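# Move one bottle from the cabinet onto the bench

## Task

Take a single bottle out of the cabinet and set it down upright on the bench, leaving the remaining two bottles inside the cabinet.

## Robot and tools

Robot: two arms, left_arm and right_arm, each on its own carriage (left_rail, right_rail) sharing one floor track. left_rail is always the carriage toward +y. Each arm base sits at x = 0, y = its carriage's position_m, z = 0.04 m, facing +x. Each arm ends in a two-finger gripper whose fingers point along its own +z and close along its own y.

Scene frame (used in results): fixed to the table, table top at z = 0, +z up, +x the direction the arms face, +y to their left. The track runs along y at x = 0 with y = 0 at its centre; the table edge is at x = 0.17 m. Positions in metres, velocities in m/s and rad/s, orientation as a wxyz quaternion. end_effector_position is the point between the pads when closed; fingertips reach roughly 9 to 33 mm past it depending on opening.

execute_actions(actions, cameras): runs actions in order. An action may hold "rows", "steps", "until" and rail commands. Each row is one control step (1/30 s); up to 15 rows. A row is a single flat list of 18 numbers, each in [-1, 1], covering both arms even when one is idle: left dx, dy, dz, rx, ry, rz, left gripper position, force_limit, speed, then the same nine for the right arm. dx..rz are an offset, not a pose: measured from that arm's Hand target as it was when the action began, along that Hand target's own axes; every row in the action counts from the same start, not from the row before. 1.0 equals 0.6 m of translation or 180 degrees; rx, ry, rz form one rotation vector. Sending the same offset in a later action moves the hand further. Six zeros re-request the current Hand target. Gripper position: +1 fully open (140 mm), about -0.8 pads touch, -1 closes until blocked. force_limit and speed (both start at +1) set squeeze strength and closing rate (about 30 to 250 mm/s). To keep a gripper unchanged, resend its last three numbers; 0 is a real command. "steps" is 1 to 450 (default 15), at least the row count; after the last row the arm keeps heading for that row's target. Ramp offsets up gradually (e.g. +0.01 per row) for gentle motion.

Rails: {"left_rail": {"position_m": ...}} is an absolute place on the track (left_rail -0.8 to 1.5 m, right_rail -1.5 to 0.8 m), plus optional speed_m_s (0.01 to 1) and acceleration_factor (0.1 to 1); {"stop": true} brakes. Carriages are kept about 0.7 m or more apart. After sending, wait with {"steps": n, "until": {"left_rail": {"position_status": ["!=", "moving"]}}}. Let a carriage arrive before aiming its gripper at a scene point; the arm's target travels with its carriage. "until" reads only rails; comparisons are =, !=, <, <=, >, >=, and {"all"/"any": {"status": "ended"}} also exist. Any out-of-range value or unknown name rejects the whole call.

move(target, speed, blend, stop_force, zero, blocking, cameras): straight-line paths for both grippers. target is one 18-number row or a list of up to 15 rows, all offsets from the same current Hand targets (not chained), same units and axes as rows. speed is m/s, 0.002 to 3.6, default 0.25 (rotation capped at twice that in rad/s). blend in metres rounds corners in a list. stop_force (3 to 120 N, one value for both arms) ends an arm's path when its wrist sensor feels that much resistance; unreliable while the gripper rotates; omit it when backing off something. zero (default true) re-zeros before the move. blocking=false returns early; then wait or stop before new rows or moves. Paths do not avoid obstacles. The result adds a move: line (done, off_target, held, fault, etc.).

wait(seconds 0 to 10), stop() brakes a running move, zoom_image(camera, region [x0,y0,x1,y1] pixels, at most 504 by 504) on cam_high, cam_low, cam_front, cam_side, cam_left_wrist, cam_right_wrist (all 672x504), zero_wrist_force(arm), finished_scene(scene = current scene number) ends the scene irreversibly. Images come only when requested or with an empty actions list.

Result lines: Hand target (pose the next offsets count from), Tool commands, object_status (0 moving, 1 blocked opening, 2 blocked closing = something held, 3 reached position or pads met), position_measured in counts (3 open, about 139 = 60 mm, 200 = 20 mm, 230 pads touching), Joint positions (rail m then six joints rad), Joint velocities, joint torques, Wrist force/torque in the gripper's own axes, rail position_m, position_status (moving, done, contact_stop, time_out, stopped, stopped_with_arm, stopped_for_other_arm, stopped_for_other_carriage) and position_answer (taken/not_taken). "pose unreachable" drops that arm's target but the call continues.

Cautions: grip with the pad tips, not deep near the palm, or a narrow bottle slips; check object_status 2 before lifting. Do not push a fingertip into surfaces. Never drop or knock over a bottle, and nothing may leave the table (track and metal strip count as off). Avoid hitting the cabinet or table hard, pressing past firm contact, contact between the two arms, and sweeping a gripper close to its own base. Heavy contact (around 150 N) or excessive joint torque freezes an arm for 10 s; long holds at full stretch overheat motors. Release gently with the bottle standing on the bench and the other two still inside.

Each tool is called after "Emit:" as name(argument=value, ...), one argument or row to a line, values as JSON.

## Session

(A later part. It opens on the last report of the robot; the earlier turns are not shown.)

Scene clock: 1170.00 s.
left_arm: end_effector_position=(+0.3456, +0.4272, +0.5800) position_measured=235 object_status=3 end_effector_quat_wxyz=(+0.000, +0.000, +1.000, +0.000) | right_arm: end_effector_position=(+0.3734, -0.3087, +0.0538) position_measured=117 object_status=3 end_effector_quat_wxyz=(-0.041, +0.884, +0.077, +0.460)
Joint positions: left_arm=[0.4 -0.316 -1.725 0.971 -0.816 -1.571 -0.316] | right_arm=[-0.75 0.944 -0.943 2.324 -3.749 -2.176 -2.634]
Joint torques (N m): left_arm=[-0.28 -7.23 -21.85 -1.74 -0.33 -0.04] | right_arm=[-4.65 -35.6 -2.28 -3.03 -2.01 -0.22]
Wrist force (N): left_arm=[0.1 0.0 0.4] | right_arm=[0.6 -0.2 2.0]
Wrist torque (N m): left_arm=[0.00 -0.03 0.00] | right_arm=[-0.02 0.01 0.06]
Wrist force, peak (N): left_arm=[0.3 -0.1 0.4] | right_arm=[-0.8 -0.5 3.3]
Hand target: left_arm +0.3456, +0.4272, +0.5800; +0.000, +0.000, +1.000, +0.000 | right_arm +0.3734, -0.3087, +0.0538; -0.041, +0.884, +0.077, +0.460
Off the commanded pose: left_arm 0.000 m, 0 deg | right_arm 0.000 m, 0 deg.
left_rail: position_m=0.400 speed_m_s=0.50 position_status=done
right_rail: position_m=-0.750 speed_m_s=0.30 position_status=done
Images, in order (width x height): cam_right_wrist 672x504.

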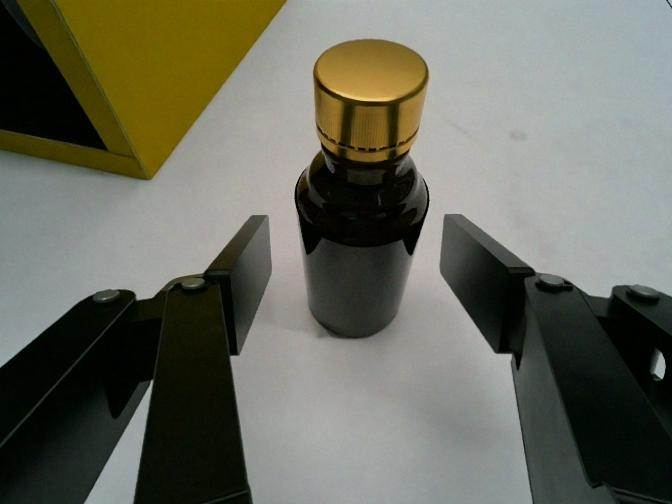

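Emit:
execute_actions(
  actions=[
    {"left_rail": {"position_m": 0.5}, "steps": 90, "until": {"left_rail": {"position_status": ["!=", "moving"]}}},
  ],
)

Emit:
move(
  target=[
    [0.1427,-0.3453,0.2167,0,0,0,-1,-1,0.5,0,0,-0.2,0,0,0,0.1,-0.3,-1],
    [0.1427,-0.3453,0.5533,0,0,0,-1,-1,0.5,0,0,-0.2,0,0,0,0.1,-0.3,-1],
  ],
  speed=[0.15,0.2],
  blend=[0.02,0],
  cameras=["cam_left_wrist", "cam_high", "cam_side", "cam_right_wrist"],
)

Scene clock: 1234.90 s.
left_arm: end_effector_position=(+0.3456, +0.5272, +0.5800) position_measured=235 object_status=3 end_effector_quat_wxyz=(+0.000, +0.000, +1.000, +0.000) | right_arm: end_effector_position=(+0.3734, -0.3087, +0.0538) position_measured=117 object_status=3 end_effector_quat_wxyz=(-0.041, +0.884, +0.077, +0.459)
Joint positions: left_arm=[0.5 -0.316 -1.725 0.971 -0.816 -1.571 -0.316] | right_arm=[-0.75 0.944 -0.943 2.324 -3.749 -2.176 -2.634]
Joint torques (N m): left_arm=[-0.5 -6.23 -21.96 -1.83 -0.22 0.07] | right_arm=[-6.54 -23.73 -8.23 -5.49 -2.12 1.17]
Wrist force (N): left_arm=[0.3 0.1 0.3] | right_arm=[0.9 -0.1 1.8]
Wrist torque (N m): left_arm=[0.02 -0.07 0.00] | right_arm=[0.01 -0.04 0.06]
Wrist force, peak (N): left_arm=[0.2 -1.1 0.3] | right_arm=[0.2 -0.3 2.6]
Hand target: left_arm +0.3456, +0.5272, +0.5800; +0.000, +0.000, +1.000, +0.000 | right_arm +0.3734, -0.3087, +0.0538; -0.041, +0.884, +0.077, +0.460
Tool commands: left_gripper/position=-1.0 left_gripper/force_limit=-1.0 left_gripper/speed=+0.5 right_gripper/position=+0.1 right_gripper/force_limit=-0.3 right_gripper/speed=-1.0
Off the commanded pose: left_arm 0.000 m, 0 deg | right_arm 0.000 m, 0 deg.
left_rail: position_m=0.500 speed_m_s=0.50 position_status=done
right_rail: position_m=-0.750 speed_m_s=0.30 position_status=done

Scene clock: 1238.27 s.
left_arm: end_effector_position=(+0.2600, +0.3201, +0.2481) position_measured=235 object_status=3 end_effector_quat_wxyz=(+0.000, +0.000, +1.000, +0.000) | right_arm: end_effector_position=(+0.2767, -0.3259, +0.1228) position_measured=117 object_status=3 end_effector_quat_wxyz=(-0.041, +0.884, +0.077, +0.459)
Joint positions: left_arm=[0.5 -1.041 -2.074 2.114 -1.611 -1.571 -1.041] | right_arm=[-0.75 1.145 -1.242 2.443 -3.451 -2.312 -2.444]
Joint torques (N m): left_arm=[2.77 4.41 -14.33 -5.87 1.92 1.61] | right_arm=[10.77 -35.42 -3.98 -1.52 -2.77 1.79]
Wrist force (N): left_arm=[0.1 -0.6 0.7] | right_arm=[0.7 -0.4 2.3]
Wrist torque (N m): left_arm=[-0.10 0.03 0.02] | right_arm=[-0.05 -0.04 -0.11]
Wrist force, peak (N): left_arm=[0.2 -0.5 2.6] | right_arm=[1.5 0.7 3.5]
Hand target: left_arm +0.2600, +0.3201, +0.2480; +0.000, +0.000, +1.000, +0.000 | right_arm +0.2767, -0.3259, +0.1228; -0.041, +0.884, +0.077, +0.460
Off the commanded pose: left_arm 0.000 m, 0 deg | right_arm 0.000 m, 0 deg.
left_rail: position_m=0.500 speed_m_s=0.50 position_status=done
right_rail: position_m=-0.750 speed_m_s=0.30 position_status=done
move: done
Images, in order (width x height): cam_high 672x504, cam_side 672x504, cam_left_wrist 672x504, cam_right_wrist 672x504.

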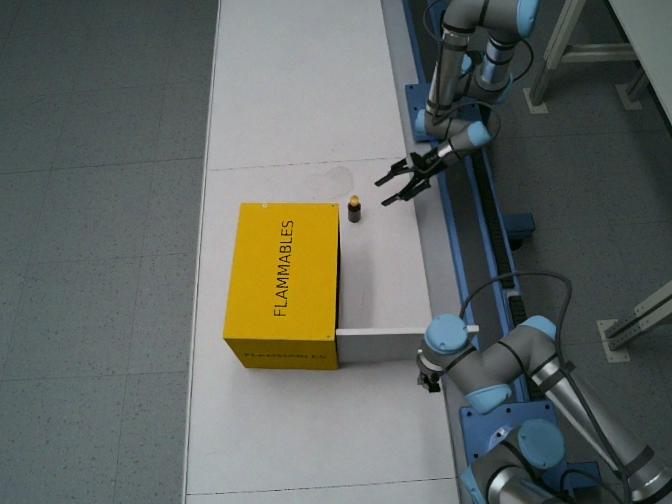

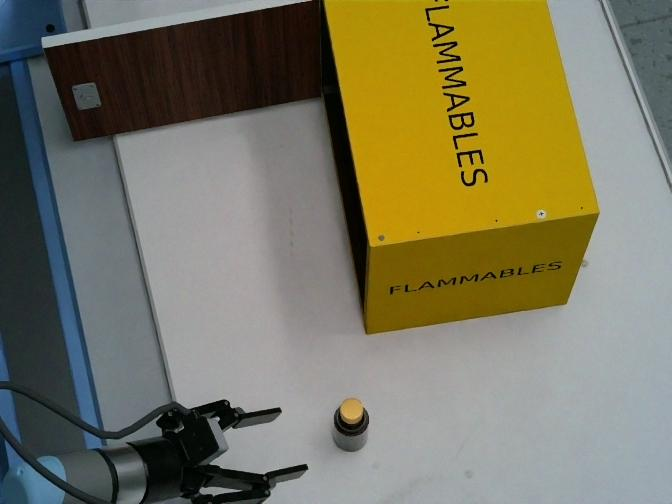

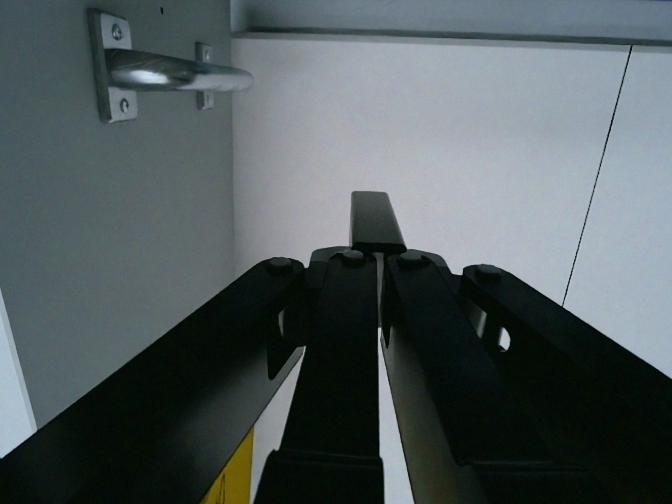

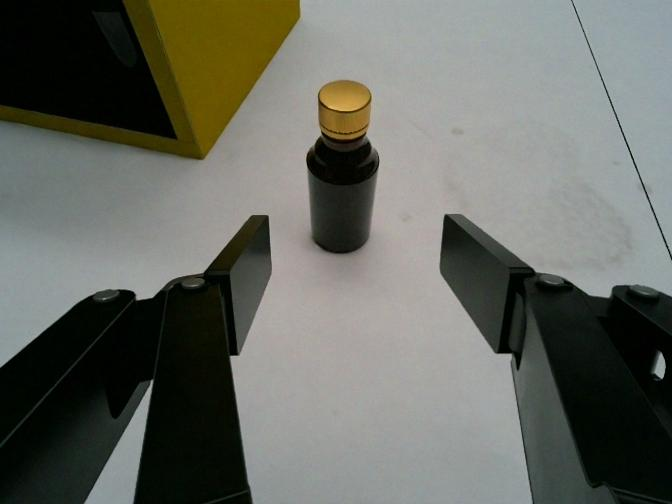

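Emit:
move(
  target=[
    [-0.0167,-0.1133,0,0,0,0,-1,-1,0.5,0,0,0,0,0,0,0.1,-0.3,-1],
    [-0.0075,-0.2167,0,0,0,0,-1,-1,0.5,0,0,0,0,0,0,0.1,-0.3,-1],
    [-0.035,-0.3217,0,0,0,0,-1,-1,0.5,0,0,0,0,0,0,0.1,-0.3,-1],
    [-0.0967,-0.4117,0,0,0,0,-1,-1,0.5,0,0,0,0,0,0,0.1,-0.3,-1],
    [-0.1708,-0.4675,0,0,0,0,-1,-1,0.5,0,0,0,0,0,0,0.1,-0.3,-1],
    [-0.2317,-0.4923,0,0,0,0,-1,-1,0.5,0,0,0,0,0,0,0.1,-0.3,-1],
  ],
  speed=[0.06,0.12,0.12,0.12,0.1,0.08],
  blend=[0.02,0.02,0.02,0.02,0.02,0],
  stop_force=35,
  cameras=["cam_left_wrist", "cam_high", "cam_side", "cam_front"],
)

Scene clock: 1266.20 s.
left_arm: end_effector_position=(+0.3990, +0.0247, +0.2480) position_measured=235 object_status=3 end_effector_quat_wxyz=(+0.000, +0.000, +1.000, +0.000) | right_arm: end_effector_position=(+0.2767, -0.3259, +0.1228) position_measured=117 object_status=3 end_effector_quat_wxyz=(-0.041, +0.884, +0.077, +0.460)
Joint positions: left_arm=[0.5 -1.089 -1.29 1.423 -1.703 -1.571 -1.089] | right_arm=[-0.75 1.145 -1.242 2.443 -3.451 -2.312 -2.444]
Joint torques (N m): left_arm=[6.94 -25.63 -35.33 -0.85 -1.97 2.07] | right_arm=[10.36 -35.52 -15.08 -1.49 -2.63 1.62]
Wrist force (N): left_arm=[3.8 2.5 0.5] | right_arm=[0.9 -0.4 2.4]
Wrist torque (N m): left_arm=[0.02 -0.18 -0.06] | right_arm=[-0.07 -0.09 -0.11]
Wrist force, peak (N): left_arm=[1.4 9.0 1.4] | right_arm=[0.9 -0.5 2.7]
Hand target: left_arm +0.3990, +0.0247, +0.2480; +0.000, +0.000, +1.000, +0.000 | right_arm +0.2767, -0.3259, +0.1228; -0.041, +0.884, +0.077, +0.460
Off the commanded pose: left_arm 0.000 m, 0 deg | right_arm 0.000 m, 0 deg.
left_rail: position_m=0.500 speed_m_s=0.50 position_status=done
right_rail: position_m=-0.750 speed_m_s=0.30 position_status=done
move: done; blend cut to 0.0197 m at target 5
Images, in order (width x height): cam_high 672x504, cam_front 672x504, cam_side 672x504, cam_left_wrist 672x504.

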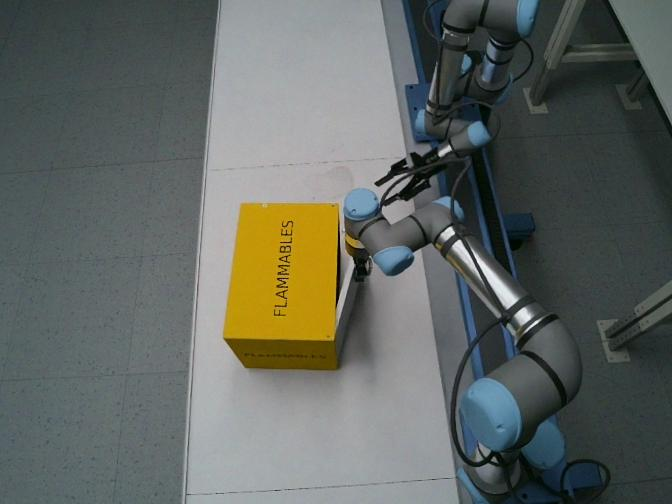

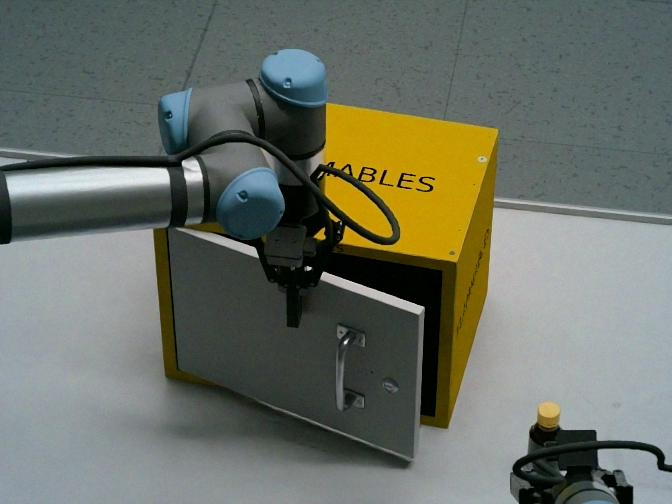

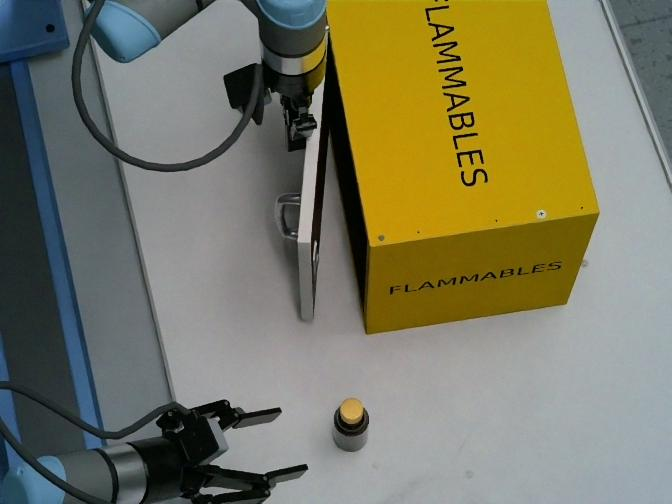

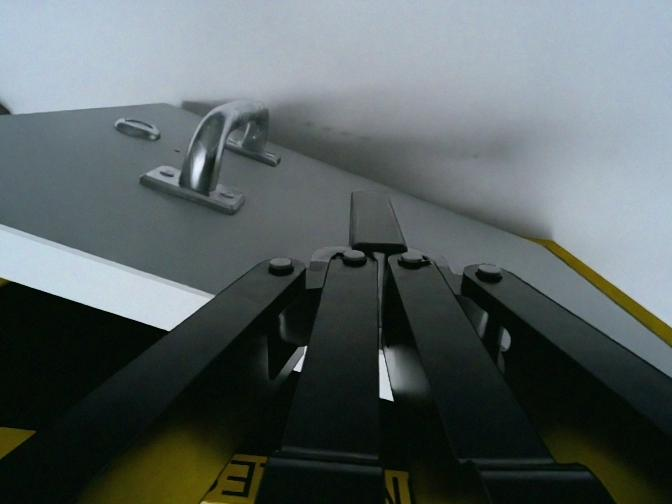

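Emit:
move(
  target=[-0.0767,-0.0112,0,0,0,0,-1,-1,0.5,0,0,0,0,0,0,0.1,-0.3,-1],
  speed=0.03,
  stop_force=15,
  cameras=["cam_left_wrist", "cam_side", "cam_front"],
)

Scene clock: 1281.13 s.
left_arm: end_effector_position=(+0.4450, +0.0180, +0.2480) position_measured=235 object_status=3 end_effector_quat_wxyz=(+0.000, +0.000, +1.000, +0.000) | right_arm: end_effector_position=(+0.2767, -0.3259, +0.1228) position_measured=117 object_status=3 end_effector_quat_wxyz=(-0.041, +0.884, +0.077, +0.460)
Joint positions: left_arm=[0.5 -1.03 -1.204 1.306 -1.673 -1.571 -1.03] | right_arm=[-0.75 1.145 -1.242 2.443 -3.451 -2.312 -2.444]
Joint torques (N m): left_arm=[6.75 -29.37 -35.47 -0.85 -1.14 1.99] | right_arm=[9.83 -35.45 -13.99 -1.6 -2.62 1.78]
Wrist force (N): left_arm=[4.8 1.8 0.4] | right_arm=[1.0 -0.5 2.2]
Wrist torque (N m): left_arm=[0.05 -0.28 -0.07] | right_arm=[-0.09 -0.09 -0.11]
Wrist force, peak (N): left_arm=[7.0 2.5 0.2] | right_arm=[0.9 -0.8 2.7]
Hand target: left_arm +0.4450, +0.0180, +0.2480; +0.000, +0.000, +1.000, +0.000 | right_arm +0.2767, -0.3259, +0.1228; -0.041, +0.884, +0.077, +0.460
Off the commanded pose: left_arm 0.000 m, 0 deg | right_arm 0.000 m, 0 deg.
left_rail: position_m=0.500 speed_m_s=0.50 position_status=done
right_rail: position_m=-0.750 speed_m_s=0.30 position_status=done
move: done
Images, in order (width x height): cam_front 672x504, cam_side 672x504, cam_left_wrist 672x504.

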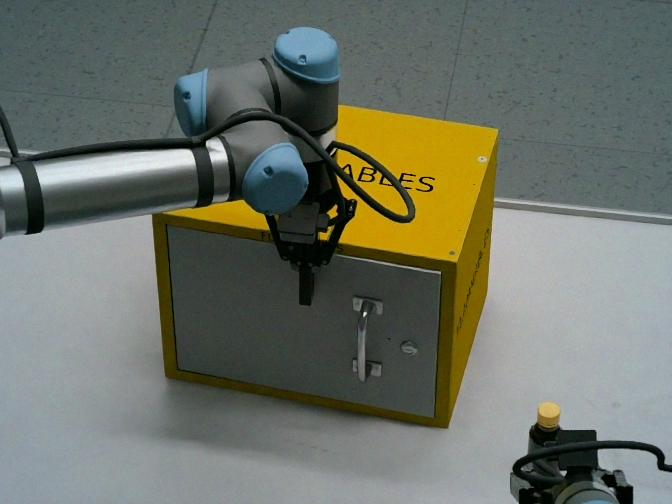

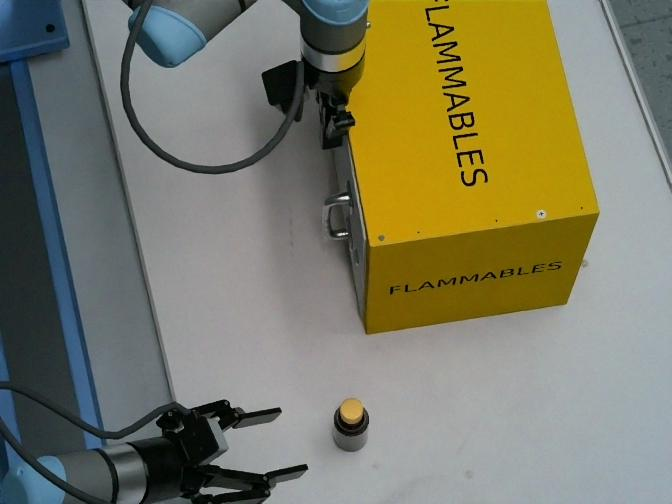

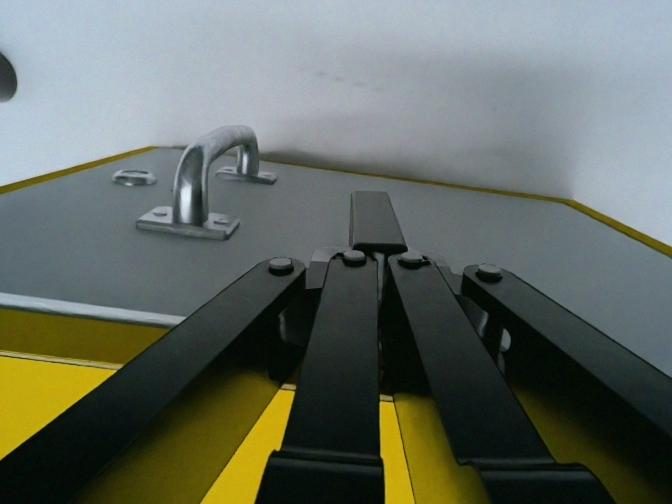

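Emit:
move(
  target=[-0.025,0,0,0,0,0,-1,-1,0.5,0,0,0,0,0,0,0.1,-0.3,-1],
  speed=0.015,
  stop_force=12,
  cameras=["cam_left_wrist", "cam_side", "cam_front"],
)

Scene clock: 1303.60 s.
left_arm: end_effector_position=(+0.4457, +0.0180, +0.2480) position_measured=235 object_status=3 end_effector_quat_wxyz=(+0.000, +0.000, +1.000, +0.000) | right_arm: end_effector_position=(+0.2767, -0.3259, +0.1228) position_measured=117 object_status=3 end_effector_quat_wxyz=(-0.041, +0.884, +0.077, +0.460)
Joint positions: left_arm=[0.5 -1.029 -1.202 1.304 -1.672 -1.571 -1.029] | right_arm=[-0.75 1.145 -1.242 2.443 -3.451 -2.312 -2.444]
Joint torques (N m): left_arm=[-3.18 -54.62 -15.26 -8.37 5.02 -2.54] | right_arm=[10.47 -35.56 -15.37 -1.53 -2.63 1.85]
Wrist force (N): left_arm=[12.2 3.4 -1.7] | right_arm=[0.9 -0.6 2.2]
Wrist torque (N m): left_arm=[0.14 -0.71 0.17] | right_arm=[-0.11 -0.10 -0.11]
Wrist force, peak (N): left_arm=[21.3 6.0 -2.6] | right_arm=[1.0 -0.6 2.5]
Hand target: left_arm +0.4457, +0.0180, +0.2480; +0.000, +0.000, +1.000, +0.000 (not the last commanded pose) | right_arm +0.2767, -0.3259, +0.1228; -0.041, +0.884, +0.077, +0.460
Off the commanded pose: left_arm 0.014 m, 0 deg | right_arm 0.000 m, 0 deg.
left_rail: position_m=0.500 speed_m_s=0.50 position_status=done
right_rail: position_m=-0.750 speed_m_s=0.30 position_status=done
move: contact (left_arm)
Images, in order (width x height): cam_front 672x504, cam_side 672x504, cam_left_wrist 672x504.

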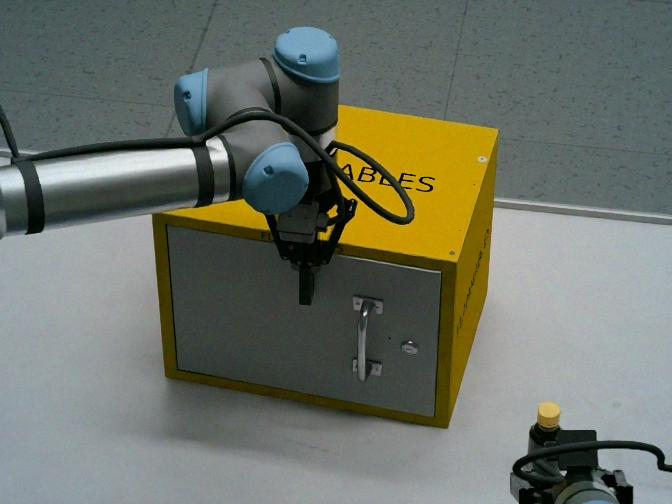

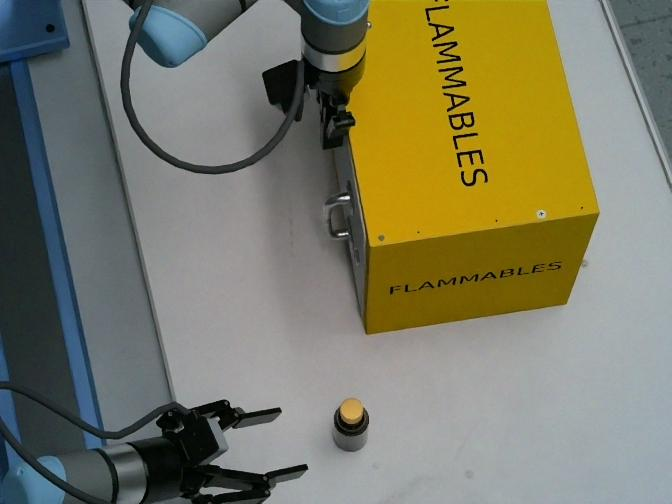

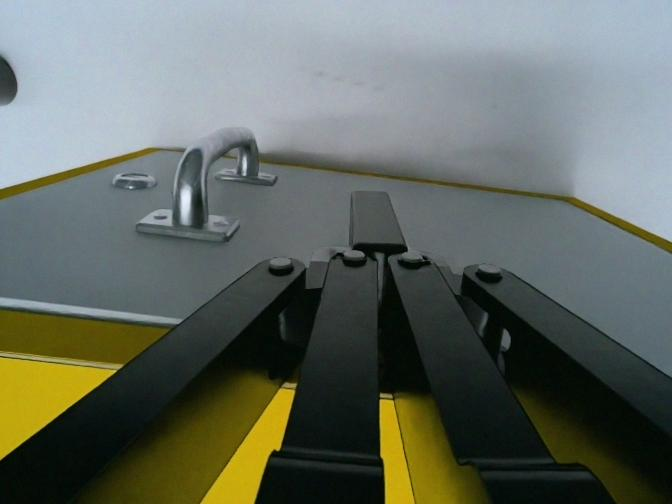

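Emit:
move(
  target=[
    [0.06,0,0,0,0,0,-1,-1,0.5,0,0,0,0,0,0,0.1,-0.3,-1],
    [0.08,0.05,-0.3,0,0,0,-1,-1,0.5,0,0,0,0,0,0,0.1,-0.3,-1],
  ],
  speed=[0.1,0.2],
  blend=[0.01,0],
  cameras=["cam_front", "cam_side"],
)

Scene clock: 1311.83 s.
left_arm: end_effector_position=(+0.3977, +0.0480, +0.4280) position_measured=235 object_status=3 end_effector_quat_wxyz=(+0.000, +0.000, +1.000, +0.000) | right_arm: end_effector_position=(+0.2767, -0.3259, +0.1228) position_measured=117 object_status=3 end_effector_quat_wxyz=(-0.041, +0.884, +0.077, +0.460)
Joint positions: left_arm=[0.5 -1.072 -1.292 0.96 -1.238 -1.571 -1.072] | right_arm=[-0.75 1.145 -1.242 2.443 -3.451 -2.312 -2.444]
Joint torques (N m): left_arm=[2.85 -25.38 -32.46 0.04 -1.96 1.63] | right_arm=[10.66 -35.59 -15.27 -1.46 -2.63 1.73]
Wrist force (N): left_arm=[0.7 -0.7 0.2] | right_arm=[0.8 -0.5 2.2]
Wrist torque (N m): left_arm=[-0.19 -0.13 0.07] | right_arm=[-0.08 -0.06 -0.11]
Wrist force, peak (N): left_arm=[12.7 3.5 -1.5] | right_arm=[0.9 -1.0 2.5]
Hand target: left_arm +0.3977, +0.0480, +0.4280; +0.000, +0.000, +1.000, +0.000 | right_arm +0.2767, -0.3259, +0.1228; -0.041, +0.884, +0.077, +0.460
Off the commanded pose: left_arm 0.000 m, 0 deg | right_arm 0.000 m, 0 deg.
left_rail: position_m=0.500 speed_m_s=0.50 position_status=done
right_rail: position_m=-0.750 speed_m_s=0.30 position_status=done
move: done
Images, in order (width x height): cam_front 672x504, cam_side 672x504.

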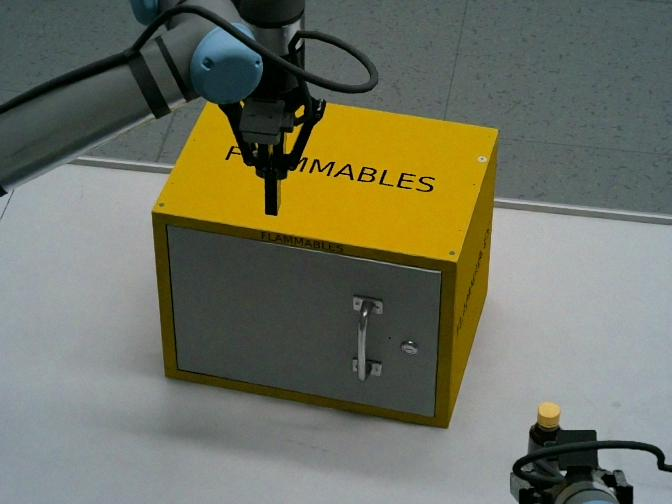

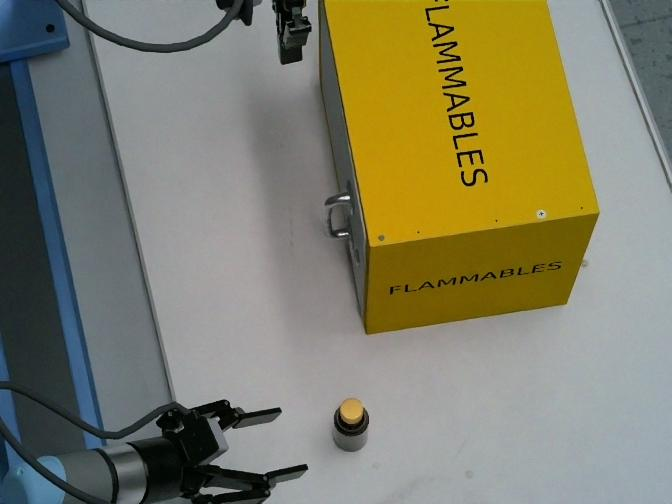

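Emit:
finished_scene(
  scene=1,
)

The scene is finished: the task was done.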